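# Set console MODE, CHECK, PROGRAM and lever without warning lights

## Task

On the loose (unfixed) console, finish with the MODE knob pulled outward, CHECK switched off, PROGRAM turned to P1 and the lever placed at CYCLE. The UNDER or OVER light must never light, not even briefly. A light comes on whenever MODE is out, CHECK is on and the lever sits at CYCLE all together while PROGRAM is anywhere other than P1.

## Robot and tools

Robot: two arms on a table. left_arm carries a left hand and stands on the +y side, with its base near (-0.034, +0.296, +0.030) m. right_arm carries a right hand, with its base near (+0.018, -0.339, +0.023) m. A camera stand is bolted behind them. The console is free to slide or tip, so press its controls gently, and if needed brace it with the other hand. Never let the two hands press on or strike each other.

Safe order: always keep at least one light condition false while PROGRAM is not at P1. A simple order is to switch CHECK off first, then set PROGRAM to P1, then pull MODE out and move the lever to CYCLE. Nothing may fall from the table or be left off it.

Scene frame: origin at table height, halfway between the nominal bases; +x points out over the table, +y toward left_arm, +z up. Reported hand positions (m) and quaternions (wxyz) use this frame and can be a few cm off.

Hand point: a spot fixed to the palm, 0.15 m out from the wrist face along the fingers and 0.05 m in front of the palm. Its +z runs along straight fingers, +y out of the palm, +x across the palm away from the thumb on the right hand (toward the thumb on the left hand). Straight fingers reach 0.06 to 0.07 m past it; a wrist bracket on the little-finger side can also hit things.

execute_actions(actions, cameras): actions is a list of actions; each action is a table of up to 15 rows, one row per 1/30 s step; a shorter table repeats its final row to fill 15 steps. Every row has 28 numbers, each in [-1, 1], covering both arms even if one stays still. Order: left arm dx, dy, dz, rx, ry, rz; left grasp a, b, c; then 0, 0, 0; left force_limit, speed; then the same ten numbers for the right arm. The six pose numbers are an offset from that arm's Hand target as it stood when the action began, along that Hand target's own axes; every row counts from that same start, not from the previous row. 1.0 equals 0.6 m of travel or 180 degrees; rx, ry, rz form one rotation vector. Repeating an offset in a new action moves the arm further. All six at 0 asks again for the current Hand target. cameras lists names to show; ["all"] for all, [] for none; default is all only when actions is empty.

Grasp numbers (range -1 to +1): a curls index and middle and bends the thumb; b curls ring and little; c swings the thumb in front of the palm. All three 0 is the fully open hand. To keep a grip or leave a hand unchanged, resend its last a, b, c. The three places after them must be exactly 0. force_limit maps -1..+1 to about 0..10 N at the fingertip (15 N for thumb motors). speed goes from almost 0 at -1 up to full at +0.48 and above; use -0.94 or lower for a soft close.

move(target, speed, blend, blocking, cameras): drives each hand point in a straight line. target is one 28-number row or a list of up to 15 rows; every row is an offset from the same starting Hand targets, in those targets' axes. speed is the path's top speed in m/s, 0.002 to 4.3, default 0.25 (turns up to twice that in rad/s); one value or one per target. blend, in m, rounds corners at intermediate targets; 0 stops at each. blocking=false returns after about 0.5 s while motion continues. Paths do not avoid obstacles. Faster moves hit harder, and aiming far beyond a contact pushes harder. Avoid paths passing near an arm's own base. The result adds a move: line: done (within 10 mm and 2 degrees), off_target, moving, held or fault, plus limits such as paced (pose clipped) or held (steps withheld).

wait(seconds): 0 to 10 s, arms hold their last command. stop(): brakes a running move. zoom_image(camera, region): region [x0, y0, x1, y1] in pixels, at most 504 wide and tall, from the newest image of that camera. show_instructions(): shows reference pages. finished_scene(scene): ends the scene, scene is 1 and may be omitted.

Cameras: cam_head_left, cam_head_right, cam_high, cam_low (672x504 each), cam_left_wrist, cam_right_wrist (616x616).

Results: end_effector_position and end_effector_quat_wxyz; Hand target (last commanded pose after clipping, base for the next offsets); joint positions, velocities (may read within noise) and torques (include arm weight, carry offsets and noise); hand_measured, hand_stopped_by (moving, target, force, stalled, fault), hand_load_n (N, positive when the finger is pushed open), hand_force_limit, hand_speed, all six values in order little, ring, middle, index, thumb_bend, thumb_turn.

Behaviour: the controller limits each step's commanded turn to 40 degrees from the measured orientation, and hands often rest 1 to 3 cm (sometimes 5 cm) short, usually low, without any contact. If a hand stays short, send the missing distance as a further offset. To release a push, command back past the hand's current spot. Holding loads, stretching out or pushing at unreachable poses heats motors; MOTOR HOT appears at 85 °C and at 100 °C the arm drops for 30 to 60 s (OVER-TEMPERATURE FAULT). Joint ranges (rad): waist -2.880 to 2.880, shoulder 0.000 to 3.142, elbow 0.000 to 3.019, wrist pitch -1.693 to 1.571, wrist yaw -1.571 to 1.571, wrist roll -2.094 to 2.094.

Each tool is called after "Call:" by a JSON object that holds its "fn" and its "kwargs".

Reference images:

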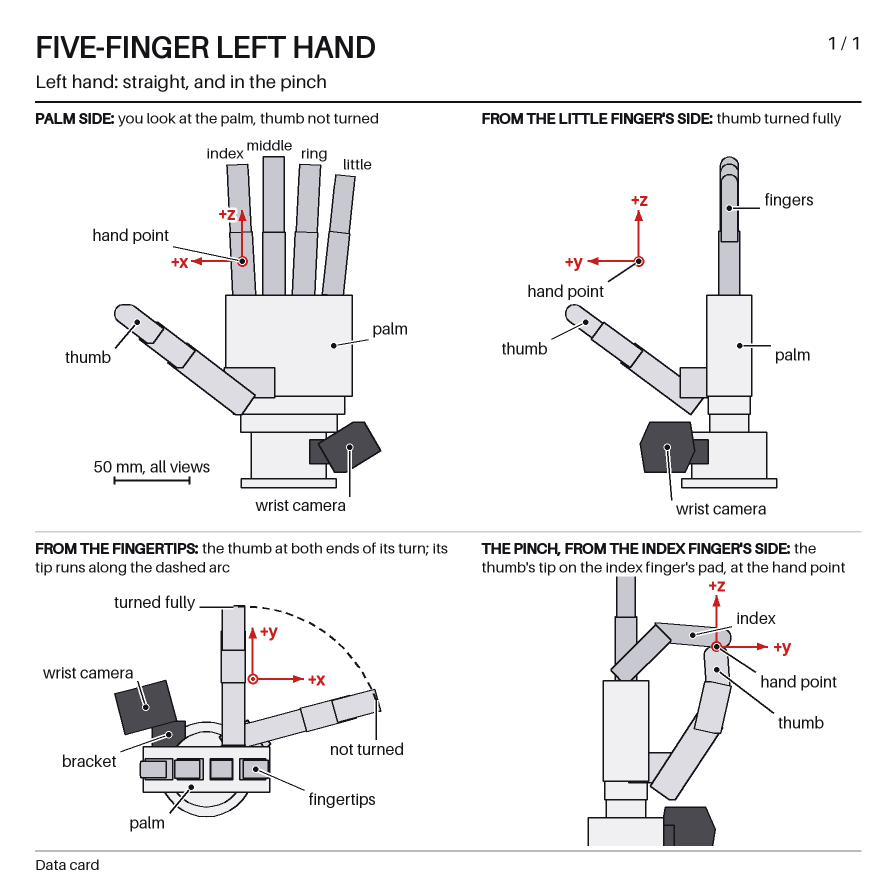

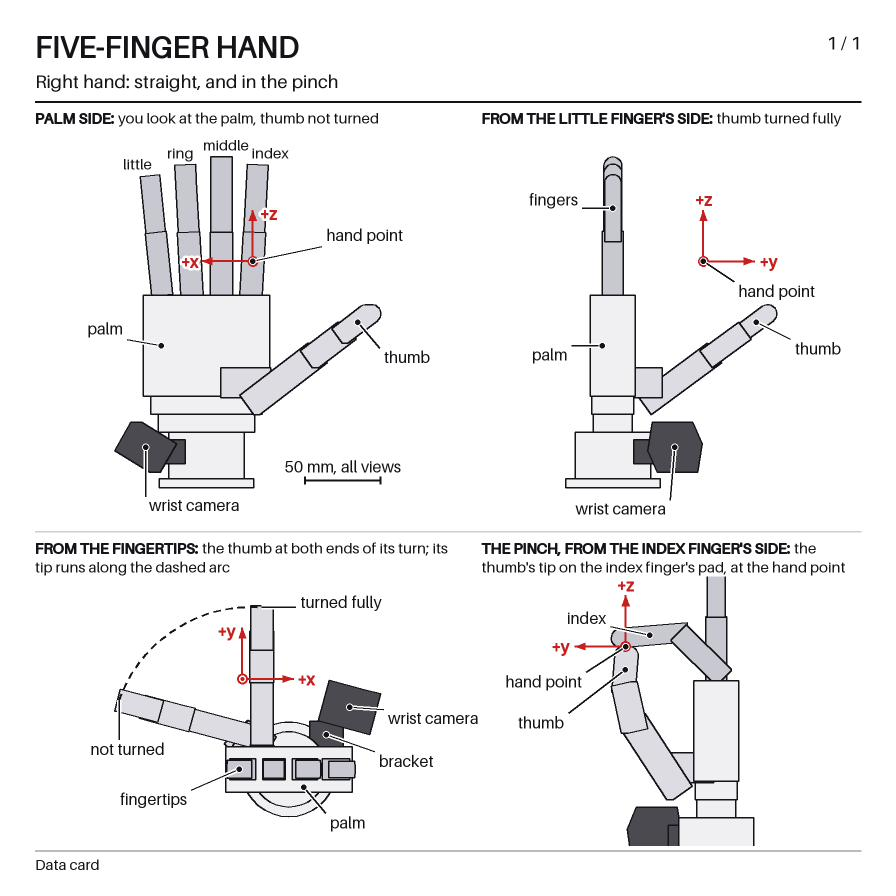

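## Session

Call:
{"fn": "execute_actions", "kwargs": {"actions": []}}

Scene clock: 0.00 s.
left_arm: end_effector_position=(+0.4429, +0.0977, +0.2552) hand_measured=(-1.000, -1.000, -1.000, -1.000, -1.000, -1.000) hand_load_n=(+0.0, +0.0, +0.0, +0.0, +0.0, +0.0) hand_stopped_by=(target, target, target, target, target, target) hand_force_limit=0.00 hand_speed=-0.80 end_effector_quat_wxyz=(-0.121, +0.667, -0.666, +0.311) | right_arm: end_effector_position=(+0.1317, -0.6057, +0.1800) hand_measured=(-1.000, -1.000, -1.000, -1.000, -1.000, -1.000) hand_load_n=(+0.0, +0.0, +0.0, +0.0, +0.0, +0.0) hand_stopped_by=(target, target, target, target, target, target) hand_force_limit=0.00 hand_speed=-0.80 end_effector_quat_wxyz=(-0.048, -0.007, +0.880, -0.472)
Joint positions: left_arm=[-0.26 1.356 1.214 -0.753 0.091 -0.302] | right_arm=[-0.906 0.55 0.496 -0.671 0.592 0.348]
Joint velocities: within noise
Joint torques (N m): no reading
Heat: left arm: hottest waist 30 °C; right arm: hottest waist 32 °C.
Hand target: left_arm +0.4512, +0.0954, +0.2728; -0.130, +0.662, -0.662, +0.327 | right_arm +0.1349, -0.6098, +0.1918; -0.042, -0.004, +0.876, -0.480

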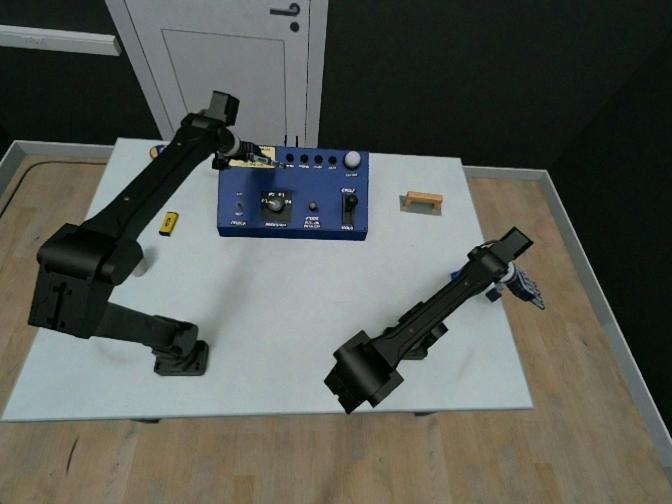

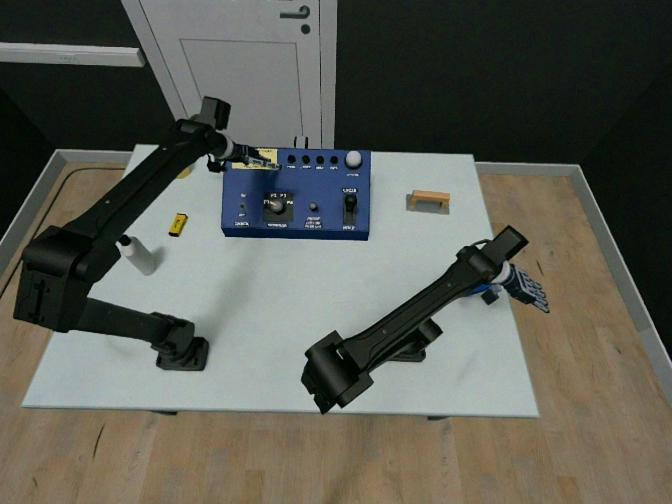

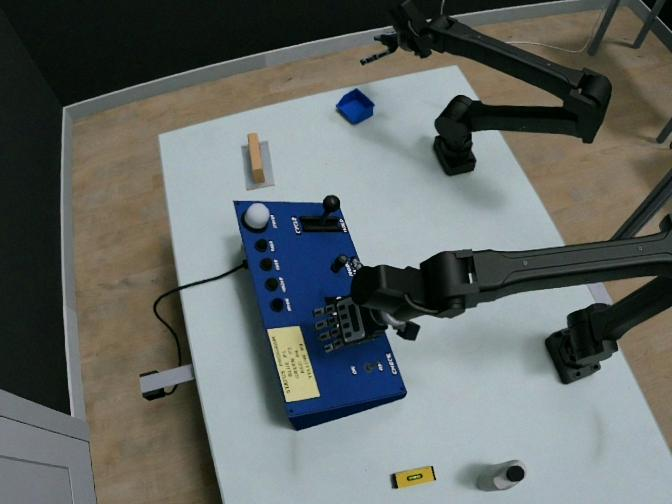

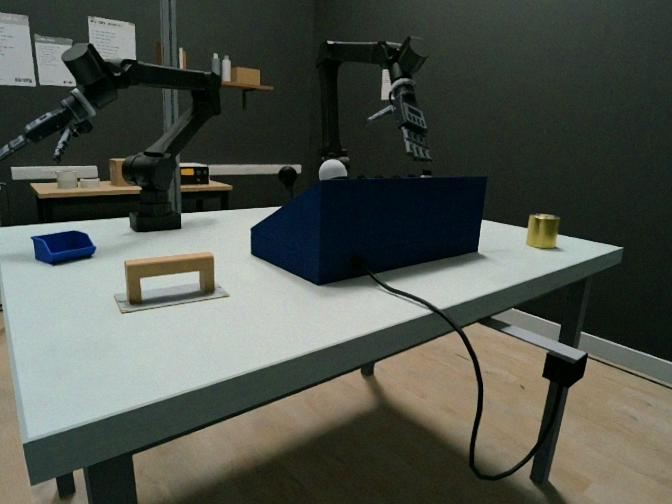

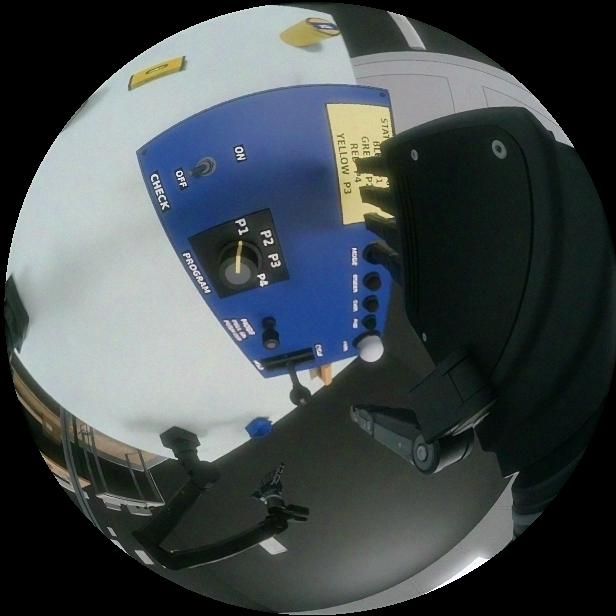

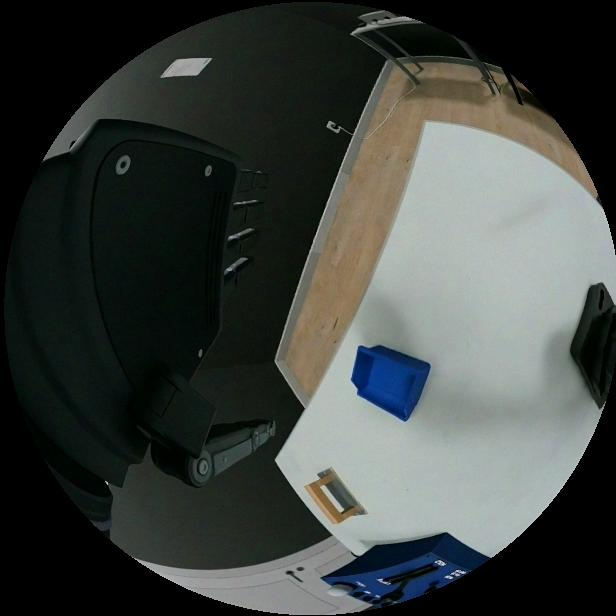

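Call:
{"fn": "zoom_image", "kwargs": {"camera": "cam_left_wrist", "region": [130, 80, 420, 420]}}

Call:
{"fn": "zoom_image", "kwargs": {"camera": "cam_head_right", "region": [210, 140, 380, 250]}}

Call:
{"fn": "zoom_image", "kwargs": {"camera": "cam_high", "region": [220, 180, 420, 440]}}

Scaled by 1.482 from the camera's 616x616 image, which has a finer 880x880 frame.

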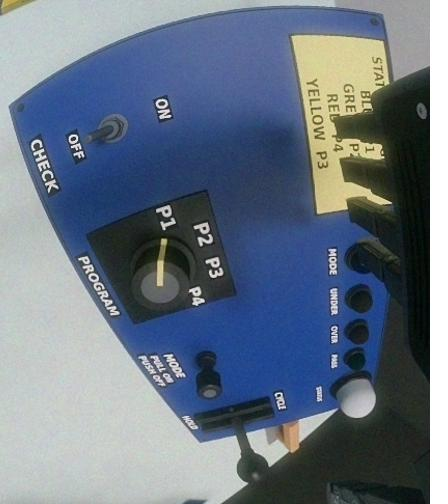

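Scaled by 2.965 from the camera's 672x504 image, which has a finer 960x720 frame.

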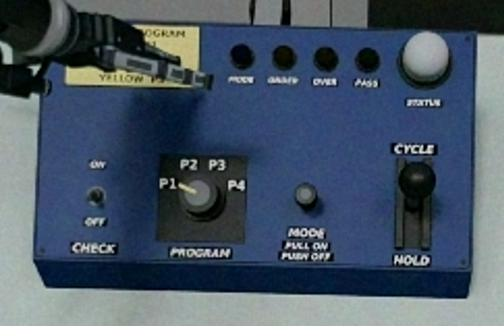

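Scaled by 1.938 from the camera's 672x504 image, which has a finer 960x720 frame.

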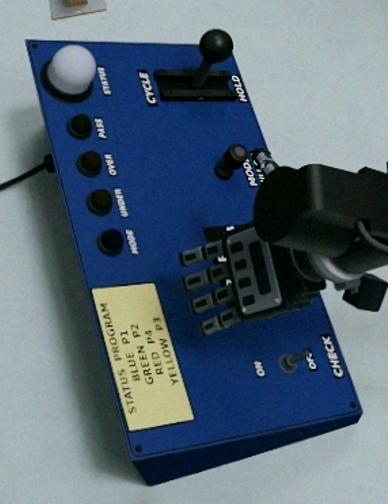

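Call:
{"fn": "zoom_image", "kwargs": {"camera": "cam_low", "region": [230, 120, 510, 300]}}

Call:
{"fn": "zoom_image", "kwargs": {"camera": "cam_high", "region": [220, 180, 360, 320]}}

Call:
{"fn": "zoom_image", "kwargs": {"camera": "cam_head_right", "region": [290, 140, 380, 250]}}

Call:
{"fn": "zoom_image", "kwargs": {"camera": "cam_left_wrist", "region": [220, 300, 340, 420]}}

Call:
{"fn": "zoom_image", "kwargs": {"camera": "cam_left_wrist", "region": [130, 120, 300, 290]}}

Scaled by 1.800 from the camera's 672x504 image, which has a finer 960x720 frame.

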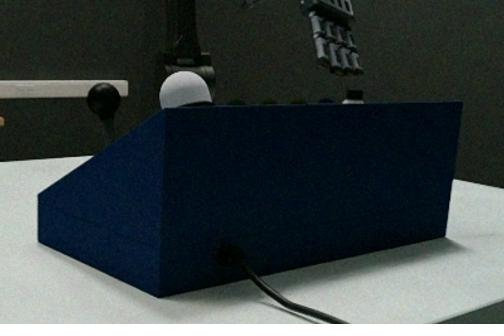

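Scaled by 3.600 from the camera's 672x504 image, which has a finer 960x720 frame.

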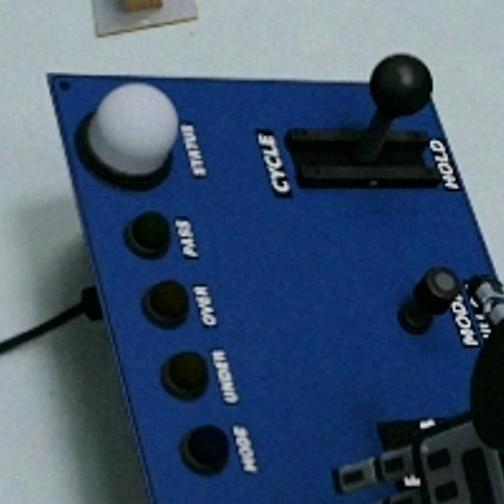

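Scaled by 4.582 from the camera's 672x504 image, which has a finer 960x720 frame.

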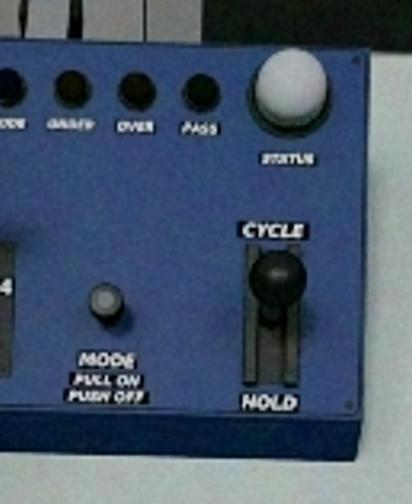

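Scaled by 4.200 from the camera's 616x616 image, which has a finer 880x880 frame.

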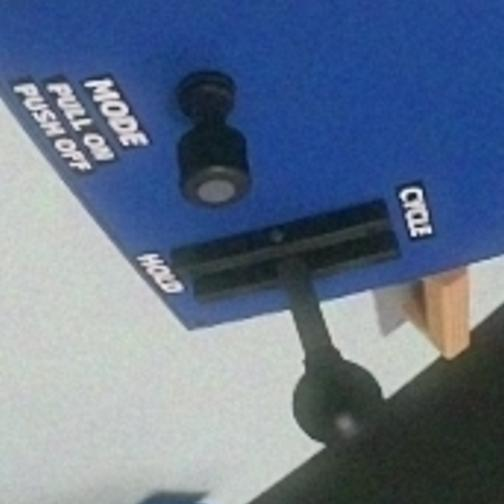

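Scaled by 2.965 from the camera's 616x616 image, which has a finer 880x880 frame.

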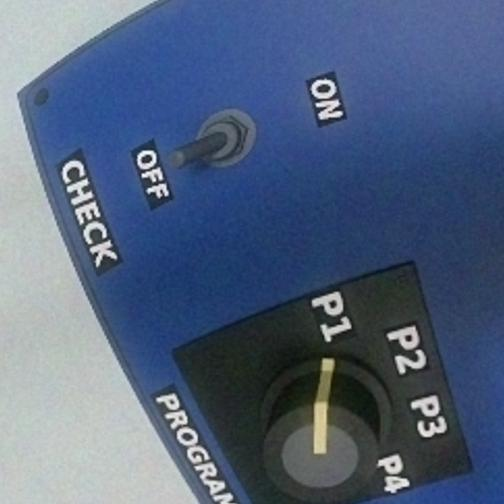

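Call:
{"fn": "move", "kwargs": {"target": [0.2585, 0.1255, 0.0614, 0.2706, 0.0382, 0.1138, 0, 0, 1, 0, 0, 0, 0, 0, 0, 0, 0, 0, 0, 0, 0, 0, 0, 0, 0, 0, 0, -0.8], "speed": 0.2, "cameras": ["all"]}}

Scene clock: 93.67 s.
left_arm: end_effector_position=(+0.4000, -0.0655, +0.2366) hand_measured=(-1.000, -1.000, -1.000, -1.000, -0.650, +1.000) hand_load_n=(+0.0, -0.5, +0.0, +0.0, +0.0, +0.0) hand_stopped_by=(target, target, target, target, target, target) hand_force_limit=0.00 hand_speed=0.00 end_effector_quat_wxyz=(+0.403, -0.411, +0.583, -0.573) | right_arm: end_effector_position=(+0.1317, -0.6057, +0.1800) hand_measured=(-1.000, -1.000, -1.000, -1.000, -1.000, -1.000) hand_load_n=(+0.0, +0.0, +0.0, +0.0, +0.0, -0.5) hand_stopped_by=(target, target, target, target, target, target) hand_force_limit=0.00 hand_speed=-0.80 end_effector_quat_wxyz=(-0.048, -0.007, +0.880, -0.472)
Joint positions: left_arm=[-0.786 1.351 0.663 0.669 -0.448 -0.009] | right_arm=[-0.906 0.55 0.496 -0.671 0.592 0.348]
Joint torques (N m): left_arm=[-0.91 -6.3 6.99 2.76 -0.06 0.14] | right_arm=[-0.32 -0.85 11.34 2.28 0.5 -0.09]
Heat: left arm: hottest elbow 33 °C; right arm: hottest elbow 36 °C.
Hand target: left_arm +0.4002, -0.0701, +0.2402; +0.406, -0.406, +0.579, -0.579 | right_arm +0.1349, -0.6098, +0.1918; -0.042, -0.004, +0.876, -0.480
Off the commanded pose: left_arm 0.006 m, 1 deg | right_arm 0.013 m, 1 deg.
move: off_target (right_arm)

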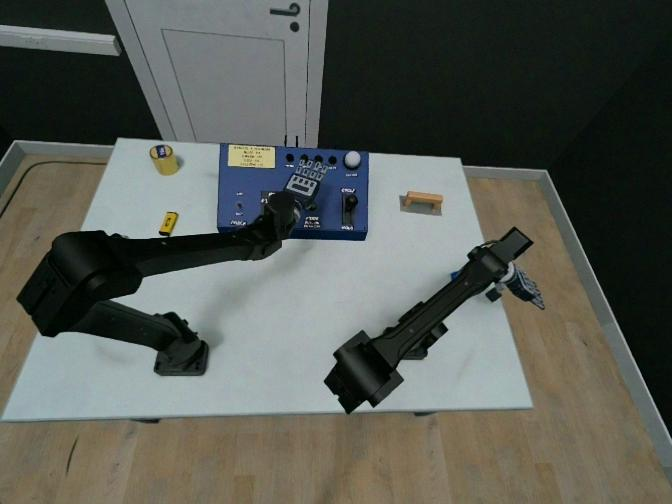

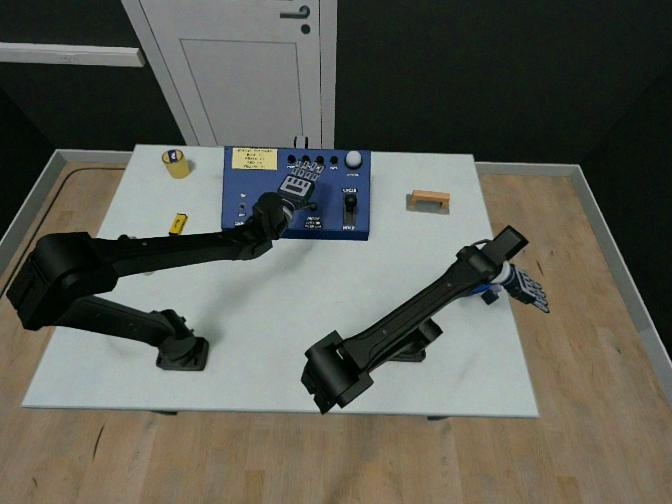

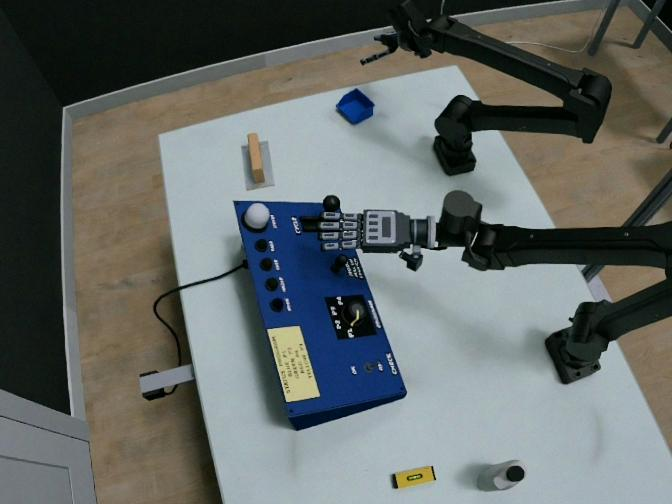

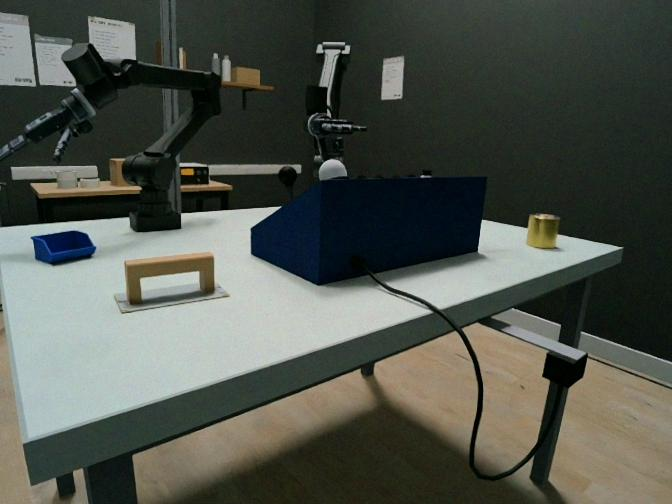

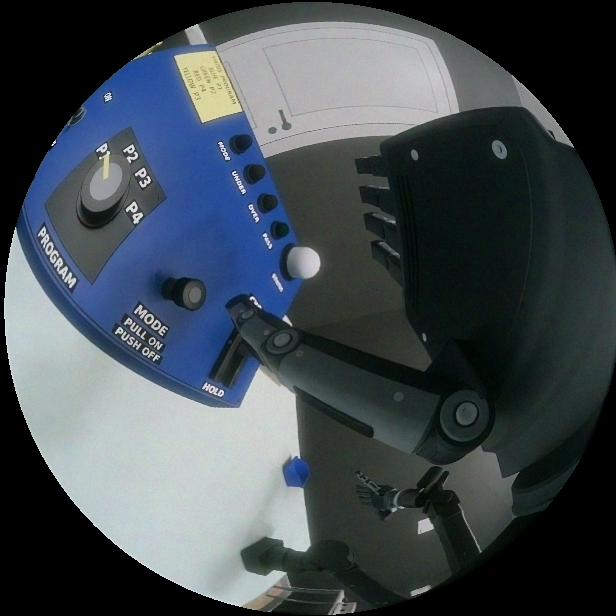

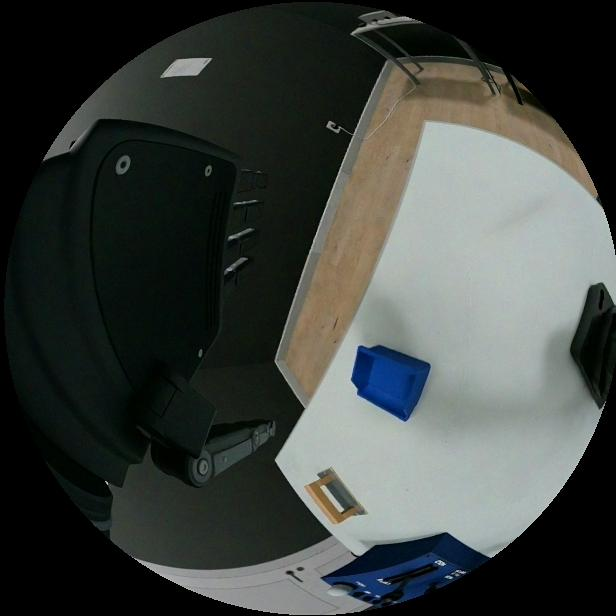

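Call:
{"fn": "zoom_image", "kwargs": {"camera": "cam_left_wrist", "region": [120, 230, 340, 430]}}

Call:
{"fn": "zoom_image", "kwargs": {"camera": "cam_high", "region": [220, 180, 420, 380]}}

Call:
{"fn": "zoom_image", "kwargs": {"camera": "cam_left_wrist", "region": [20, 60, 240, 280]}}

Call:
{"fn": "zoom_image", "kwargs": {"camera": "cam_head_left", "region": [210, 140, 380, 250]}}

Scaled by 2.291 from the camera's 616x616 image, which has a finer 880x880 frame.

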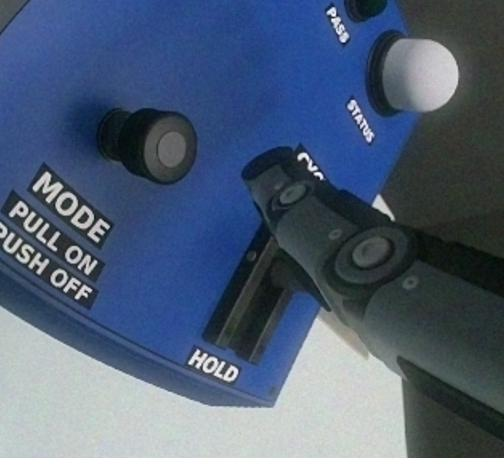

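Scaled by 2.520 from the camera's 672x504 image, which has a finer 960x720 frame.

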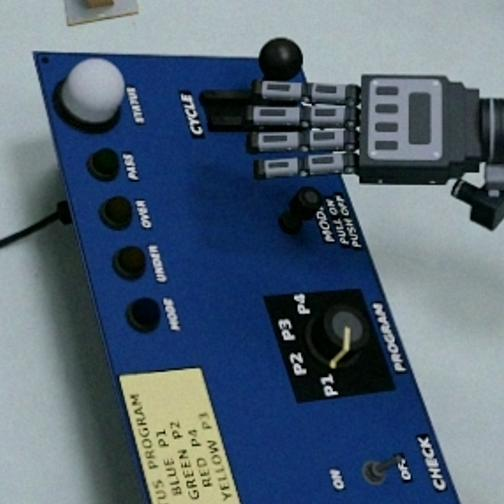

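Scaled by 2.291 from the camera's 616x616 image, which has a finer 880x880 frame.

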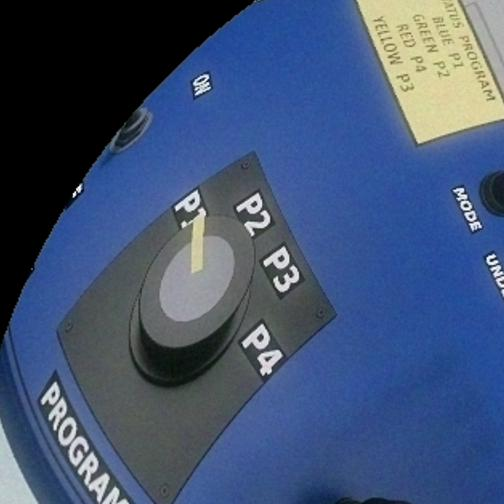

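Scaled by 2.965 from the camera's 672x504 image, which has a finer 960x720 frame.

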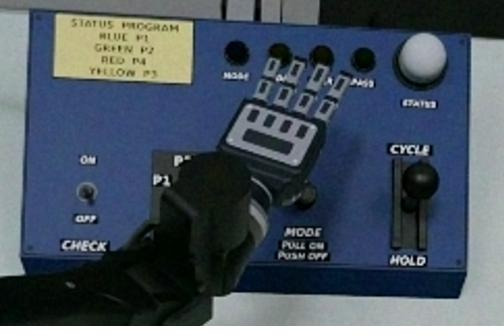

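Call:
{"fn": "move", "kwargs": {"target": [[0, 0, 0, 0, 0, 0, 0, 0, 1, 0, 0, 0, 0, 0, -0.3088, 0.0201, -0.2567, 0.0737, -0.2915, -0.0759, 0, 0, 1, 0, 0, 0, 0, 0], [0, 0, 0, 0, 0, 0, 0, 0, 1, 0, 0, 0, 0, 0, -0.3472, 0.2060, -0.5545, 0.1473, -0.5829, -0.1517, 0, 0, 1, 0, 0, 0, 0, 0]], "speed": 0.35, "blend": 0.08, "cameras": ["cam_head_right", "cam_high", "cam_low", "cam_right_wrist", "cam_left_wrist"]}}

Scene clock: 127.07 s.
left_arm: end_effector_position=(+0.4001, -0.0655, +0.2366) hand_measured=(-1.000, -1.000, -1.000, -1.000, -0.650, +1.000) hand_load_n=(+0.0, +0.0, +0.0, +0.0, +0.0, +0.0) hand_stopped_by=(target, target, target, target, target, target) hand_force_limit=0.00 hand_speed=0.00 end_effector_quat_wxyz=(+0.403, -0.410, +0.583, -0.573) | right_arm: end_effector_position=(+0.3590, -0.2739, +0.2496) hand_measured=(-1.000, -1.000, -1.000, -1.000, -0.650, +1.000) hand_load_n=(+0.0, -0.5, +0.0, +0.0, +0.5, +0.0) hand_stopped_by=(target, target, target, target, target, target) hand_force_limit=0.00 hand_speed=0.00 end_effector_quat_wxyz=(+0.559, -0.556, +0.441, -0.428)
Joint positions: left_arm=[-0.786 1.351 0.663 0.669 -0.448 -0.008] | right_arm=[-0.054 0.455 0.272 0.174 -0.328 0.014]
Joint torques (N m): left_arm=[-1.44 -5.71 6.95 2.91 -0.02 0.18] | right_arm=[0.67 0.62 9.62 3.38 0.05 -0.24]
Heat: left arm: hottest shoulder 32 °C; right arm: hottest elbow 36 °C.
Hand target: left_arm +0.4002, -0.0701, +0.2402; +0.406, -0.405, +0.579, -0.579 | right_arm +0.3602, -0.2704, +0.2498; +0.561, -0.561, +0.430, -0.431
Off the commanded pose: left_arm 0.006 m, 1 deg | right_arm 0.004 m, 1 deg.
move: done
Images, in order (width x height): cam_head_right 672x504, cam_high 672x504, cam_low 672x504, cam_left_wrist 616x616, cam_right_wrist 616x616.

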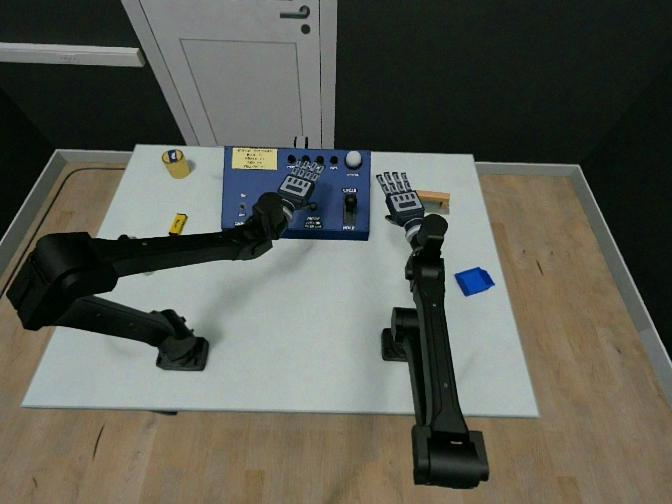

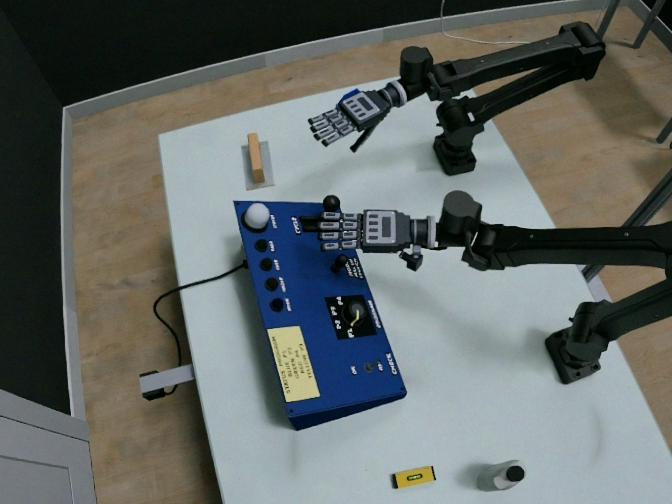

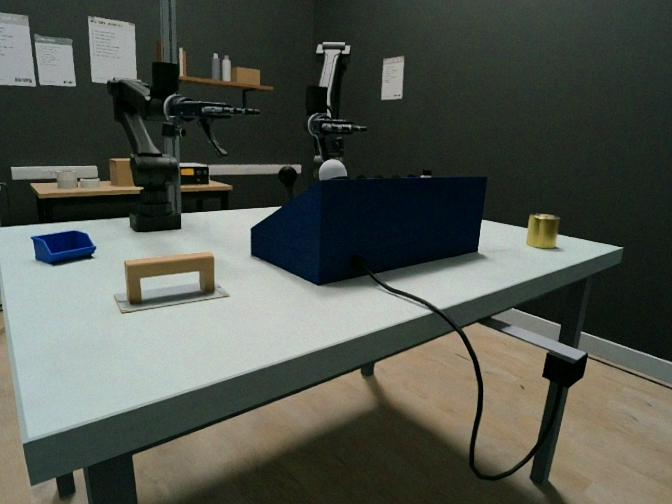

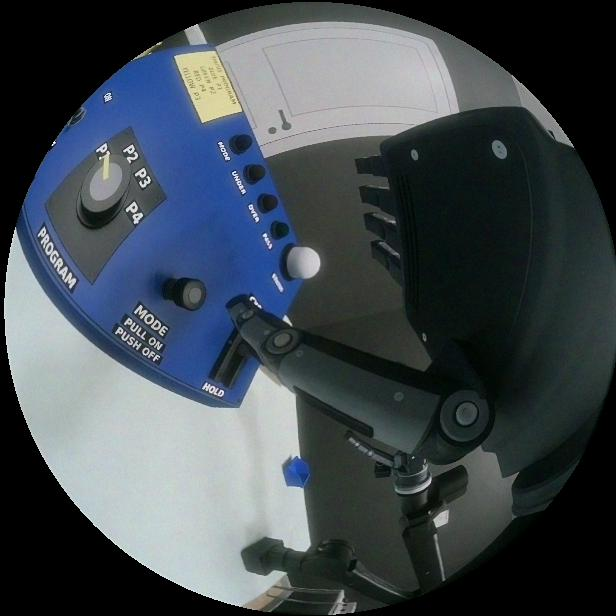

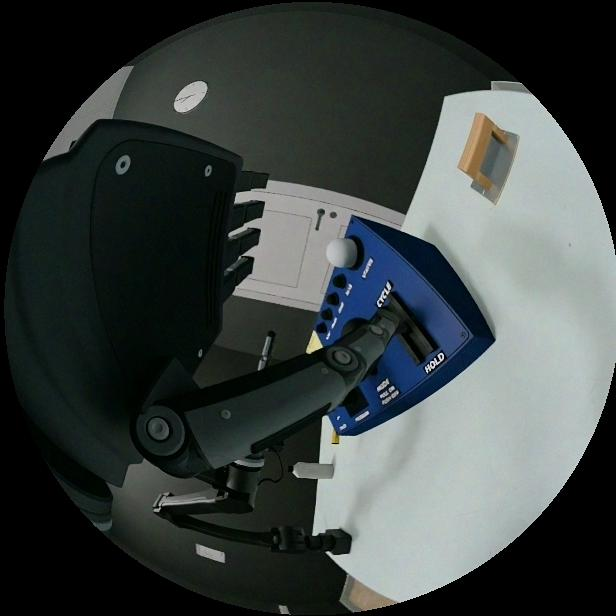

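Call:
{"fn": "zoom_image", "kwargs": {"camera": "cam_right_wrist", "region": [300, 200, 500, 440]}}

Call:
{"fn": "zoom_image", "kwargs": {"camera": "cam_low", "region": [230, 140, 370, 290]}}

Call:
{"fn": "zoom_image", "kwargs": {"camera": "cam_high", "region": [220, 180, 420, 310]}}

Scaled by 2.100 from the camera's 616x616 image, which has a finer 880x880 frame.

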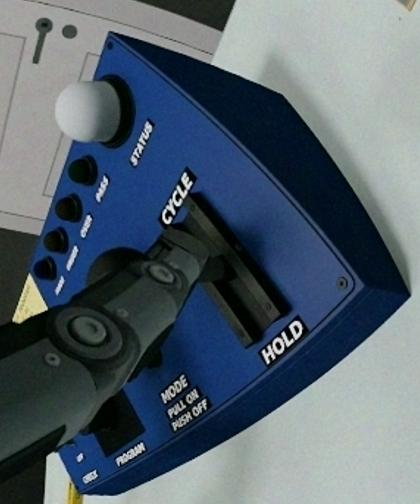

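Scaled by 3.360 from the camera's 672x504 image, which has a finer 960x720 frame.

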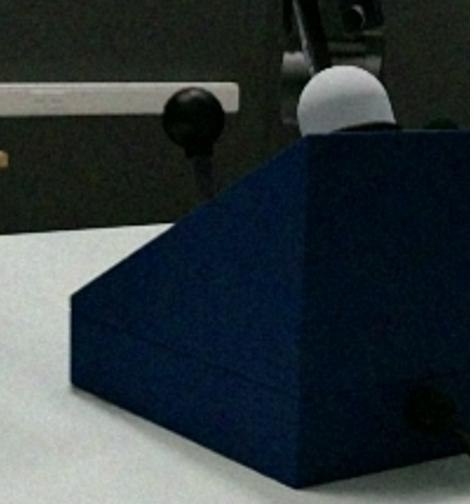

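Scaled by 2.520 from the camera's 672x504 image, which has a finer 960x720 frame.

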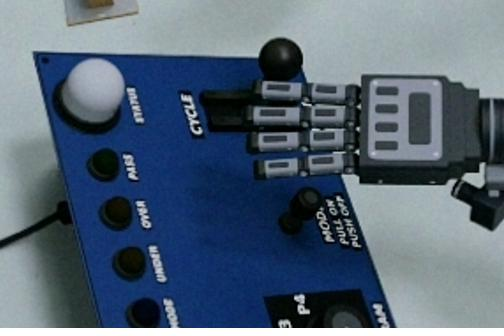

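Call:
{"fn": "move", "kwargs": {"target": [-0.0114, 0.1, 0.0313, 0, 0, 0, 0, 0, 1, 0, 0, 0, 0, 0, 0, 0, 0, 0, 0, 0, 0, 0, 1, 0, 0, 0, 0, 0], "speed": 0.15, "cameras": ["cam_head_left", "cam_head_right", "cam_high", "cam_low", "cam_left_wrist"]}}

Call:
{"fn": "zoom_image", "kwargs": {"camera": "cam_left_wrist", "region": [60, 220, 340, 440]}}

Call:
{"fn": "zoom_image", "kwargs": {"camera": "cam_high", "region": [220, 180, 420, 380]}}

Call:
{"fn": "zoom_image", "kwargs": {"camera": "cam_head_left", "region": [210, 140, 380, 250]}}

Scene clock: 186.87 s.
left_arm: end_effector_position=(+0.4144, -0.0706, +0.1721) hand_measured=(-1.000, -1.000, -1.000, -1.000, -0.650, +1.000) hand_load_n=(+0.0, +0.0, +0.0, +0.0, +0.0, +0.5) hand_stopped_by=(target, target, target, target, target, target) hand_force_limit=0.00 hand_speed=0.00 end_effector_quat_wxyz=(+0.400, -0.409, +0.588, -0.572) | right_arm: end_effector_position=(+0.3590, -0.2738, +0.2496) hand_measured=(-1.000, -1.000, -1.000, -1.000, -0.650, +1.000) hand_load_n=(+0.0, +0.0, +0.0, +0.0, +0.0, +0.0) hand_stopped_by=(target, target, target, target, target, target) hand_force_limit=0.00 hand_speed=0.00 end_effector_quat_wxyz=(+0.559, -0.556, +0.441, -0.428)
Joint positions: left_arm=[-0.765 1.543 0.636 0.879 -0.419 -0.008] | right_arm=[-0.054 0.455 0.272 0.175 -0.328 0.014]
Joint torques (N m): left_arm=[-0.5 -7.47 6.11 2.96 0.22 0.13] | right_arm=[0.62 0.44 9.62 3.38 0.05 -0.24]
Heat: left arm: hottest shoulder 31 °C; right arm: hottest elbow 35 °C.
Hand target: left_arm +0.4202, -0.0700, +0.1801; +0.406, -0.406, +0.579, -0.579 | right_arm +0.3602, -0.2704, +0.2499; +0.561, -0.561, +0.430, -0.431
Off the commanded pose: left_arm 0.010 m, 2 deg | right_arm 0.004 m, 1 deg.
move: done
Images, in order (width x height): cam_head_left 672x504, cam_head_right 672x504, cam_high 672x504, cam_low 672x504, cam_left_wrist 616x616.

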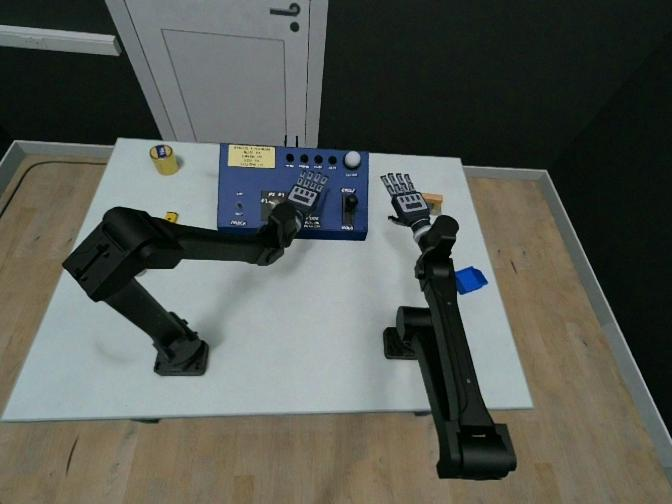

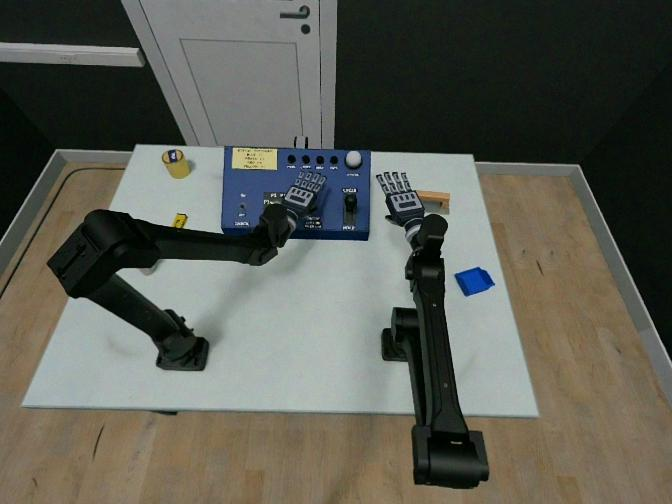

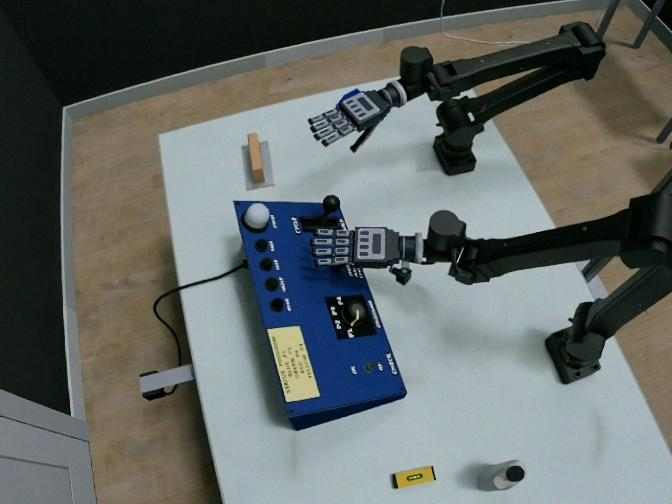

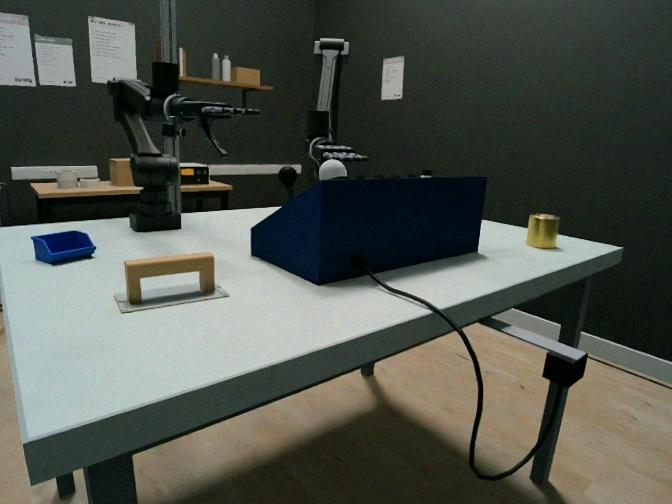

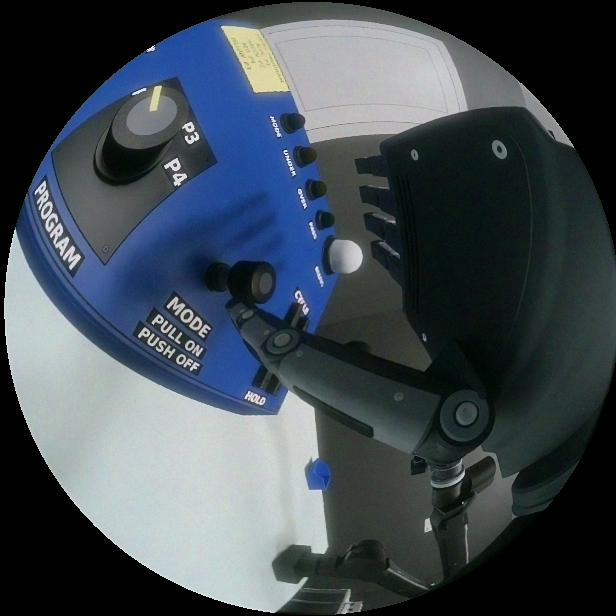

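Scaled by 1.800 from the camera's 616x616 image, which has a finer 880x880 frame.

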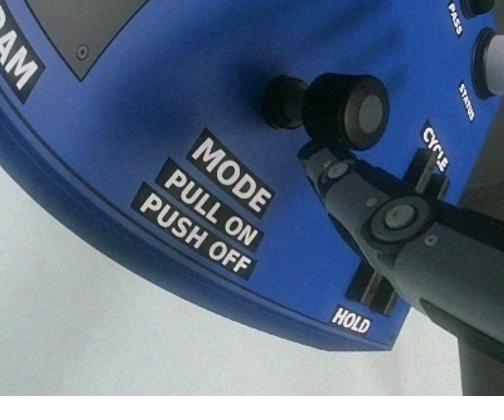

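Scaled by 2.520 from the camera's 672x504 image, which has a finer 960x720 frame.

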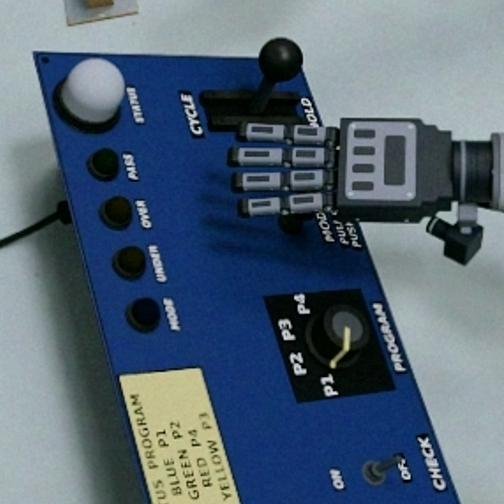

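Scaled by 2.965 from the camera's 672x504 image, which has a finer 960x720 frame.

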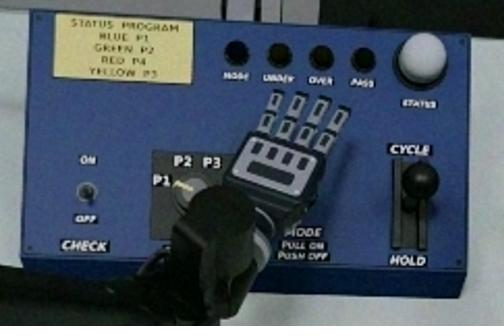

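Call:
{"fn": "move", "kwargs": {"target": [0, 0.0333, -0.010, 0, 0, 0, 0, 0, 1, 0, 0, 0, 0, 0, 0, 0, 0, 0, 0, 0, 0, 0, 1, 0, 0, 0, 0, 0], "speed": 0.06, "cameras": ["cam_head_left", "cam_high", "cam_left_wrist"]}}

Call:
{"fn": "zoom_image", "kwargs": {"camera": "cam_left_wrist", "region": [160, 220, 340, 400]}}

Call:
{"fn": "zoom_image", "kwargs": {"camera": "cam_high", "region": [280, 200, 420, 320]}}

Scene clock: 218.30 s.
left_arm: end_effector_position=(+0.4116, -0.0679, +0.1560) hand_measured=(-1.000, -1.000, -1.000, -1.000, -0.650, +1.000) hand_load_n=(+0.0, +0.0, +0.0, +0.0, +0.0, +0.0) hand_stopped_by=(target, target, target, target, target, target) hand_force_limit=0.00 hand_speed=0.00 end_effector_quat_wxyz=(+0.401, -0.408, +0.586, -0.574) | right_arm: end_effector_position=(+0.3590, -0.2738, +0.2496) hand_measured=(-1.000, -1.000, -1.000, -1.000, -0.650, +1.000) hand_load_n=(+0.0, +0.0, -0.5, +0.0, +0.0, +0.0) hand_stopped_by=(target, target, target, target, target, target) hand_force_limit=0.00 hand_speed=0.00 end_effector_quat_wxyz=(+0.559, -0.556, +0.441, -0.428)
Joint positions: left_arm=[-0.765 1.586 0.612 0.953 -0.419 -0.008] | right_arm=[-0.054 0.455 0.272 0.175 -0.328 0.014]
Joint torques (N m): left_arm=[-0.32 -7.77 5.56 2.86 0 0.15] | right_arm=[0.56 0.44 9.63 3.4 0.05 -0.24]
Heat: left arm: hottest shoulder 31 °C; right arm: hottest elbow 35 °C.
Hand target: left_arm +0.4146, -0.0680, +0.1602; +0.406, -0.406, +0.579, -0.579 | right_arm +0.3602, -0.2704, +0.2499; +0.561, -0.561, +0.430, -0.431
Off the commanded pose: left_arm 0.005 m, 1 deg | right_arm 0.004 m, 1 deg.
move: done
Images, in order (width x height): cam_head_left 672x504, cam_high 672x504, cam_left_wrist 616x616.

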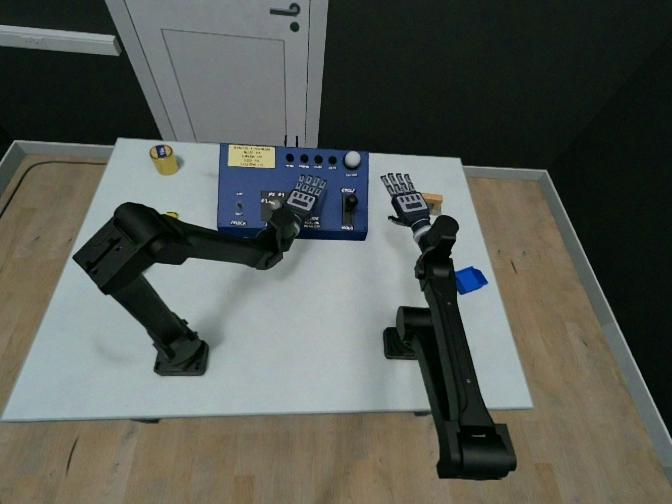

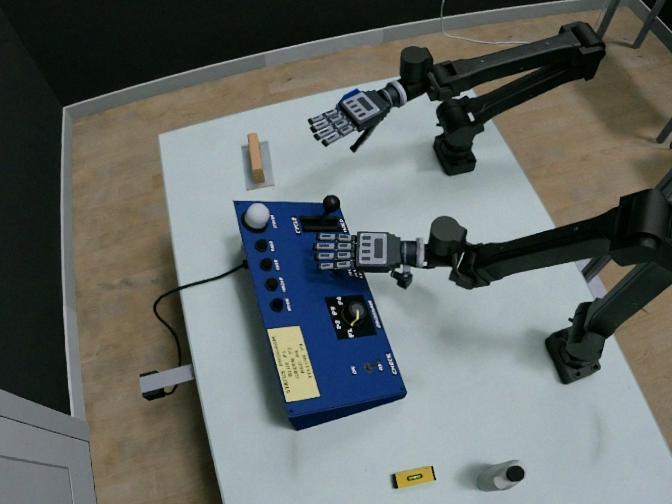

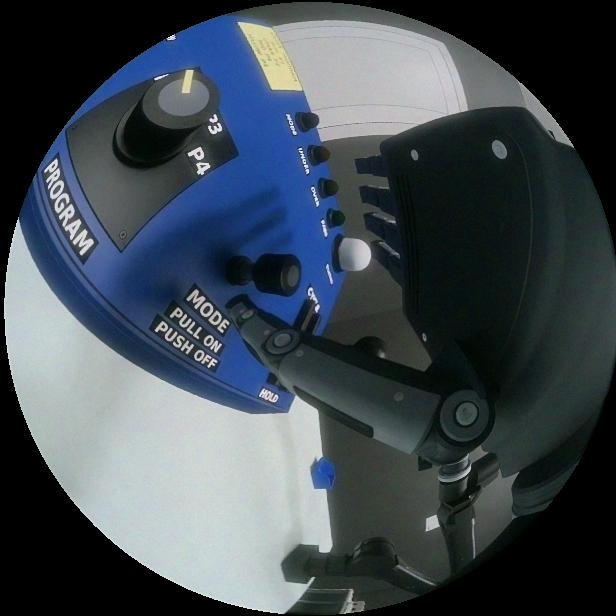

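Scaled by 2.800 from the camera's 616x616 image, which has a finer 880x880 frame.

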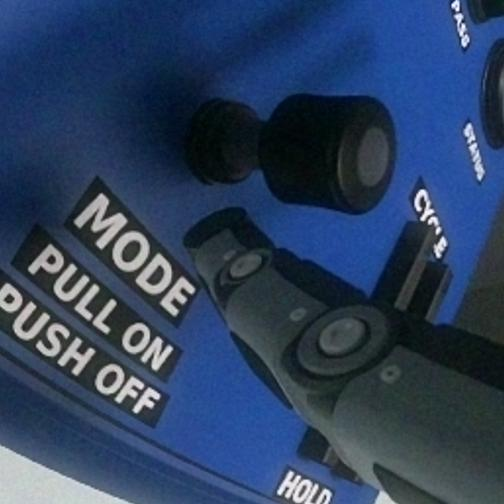

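Scaled by 3.600 from the camera's 672x504 image, which has a finer 960x720 frame.

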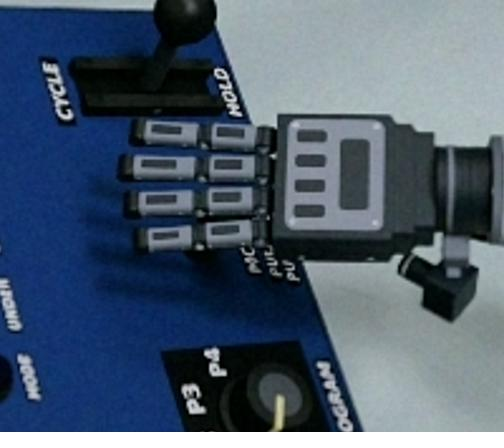

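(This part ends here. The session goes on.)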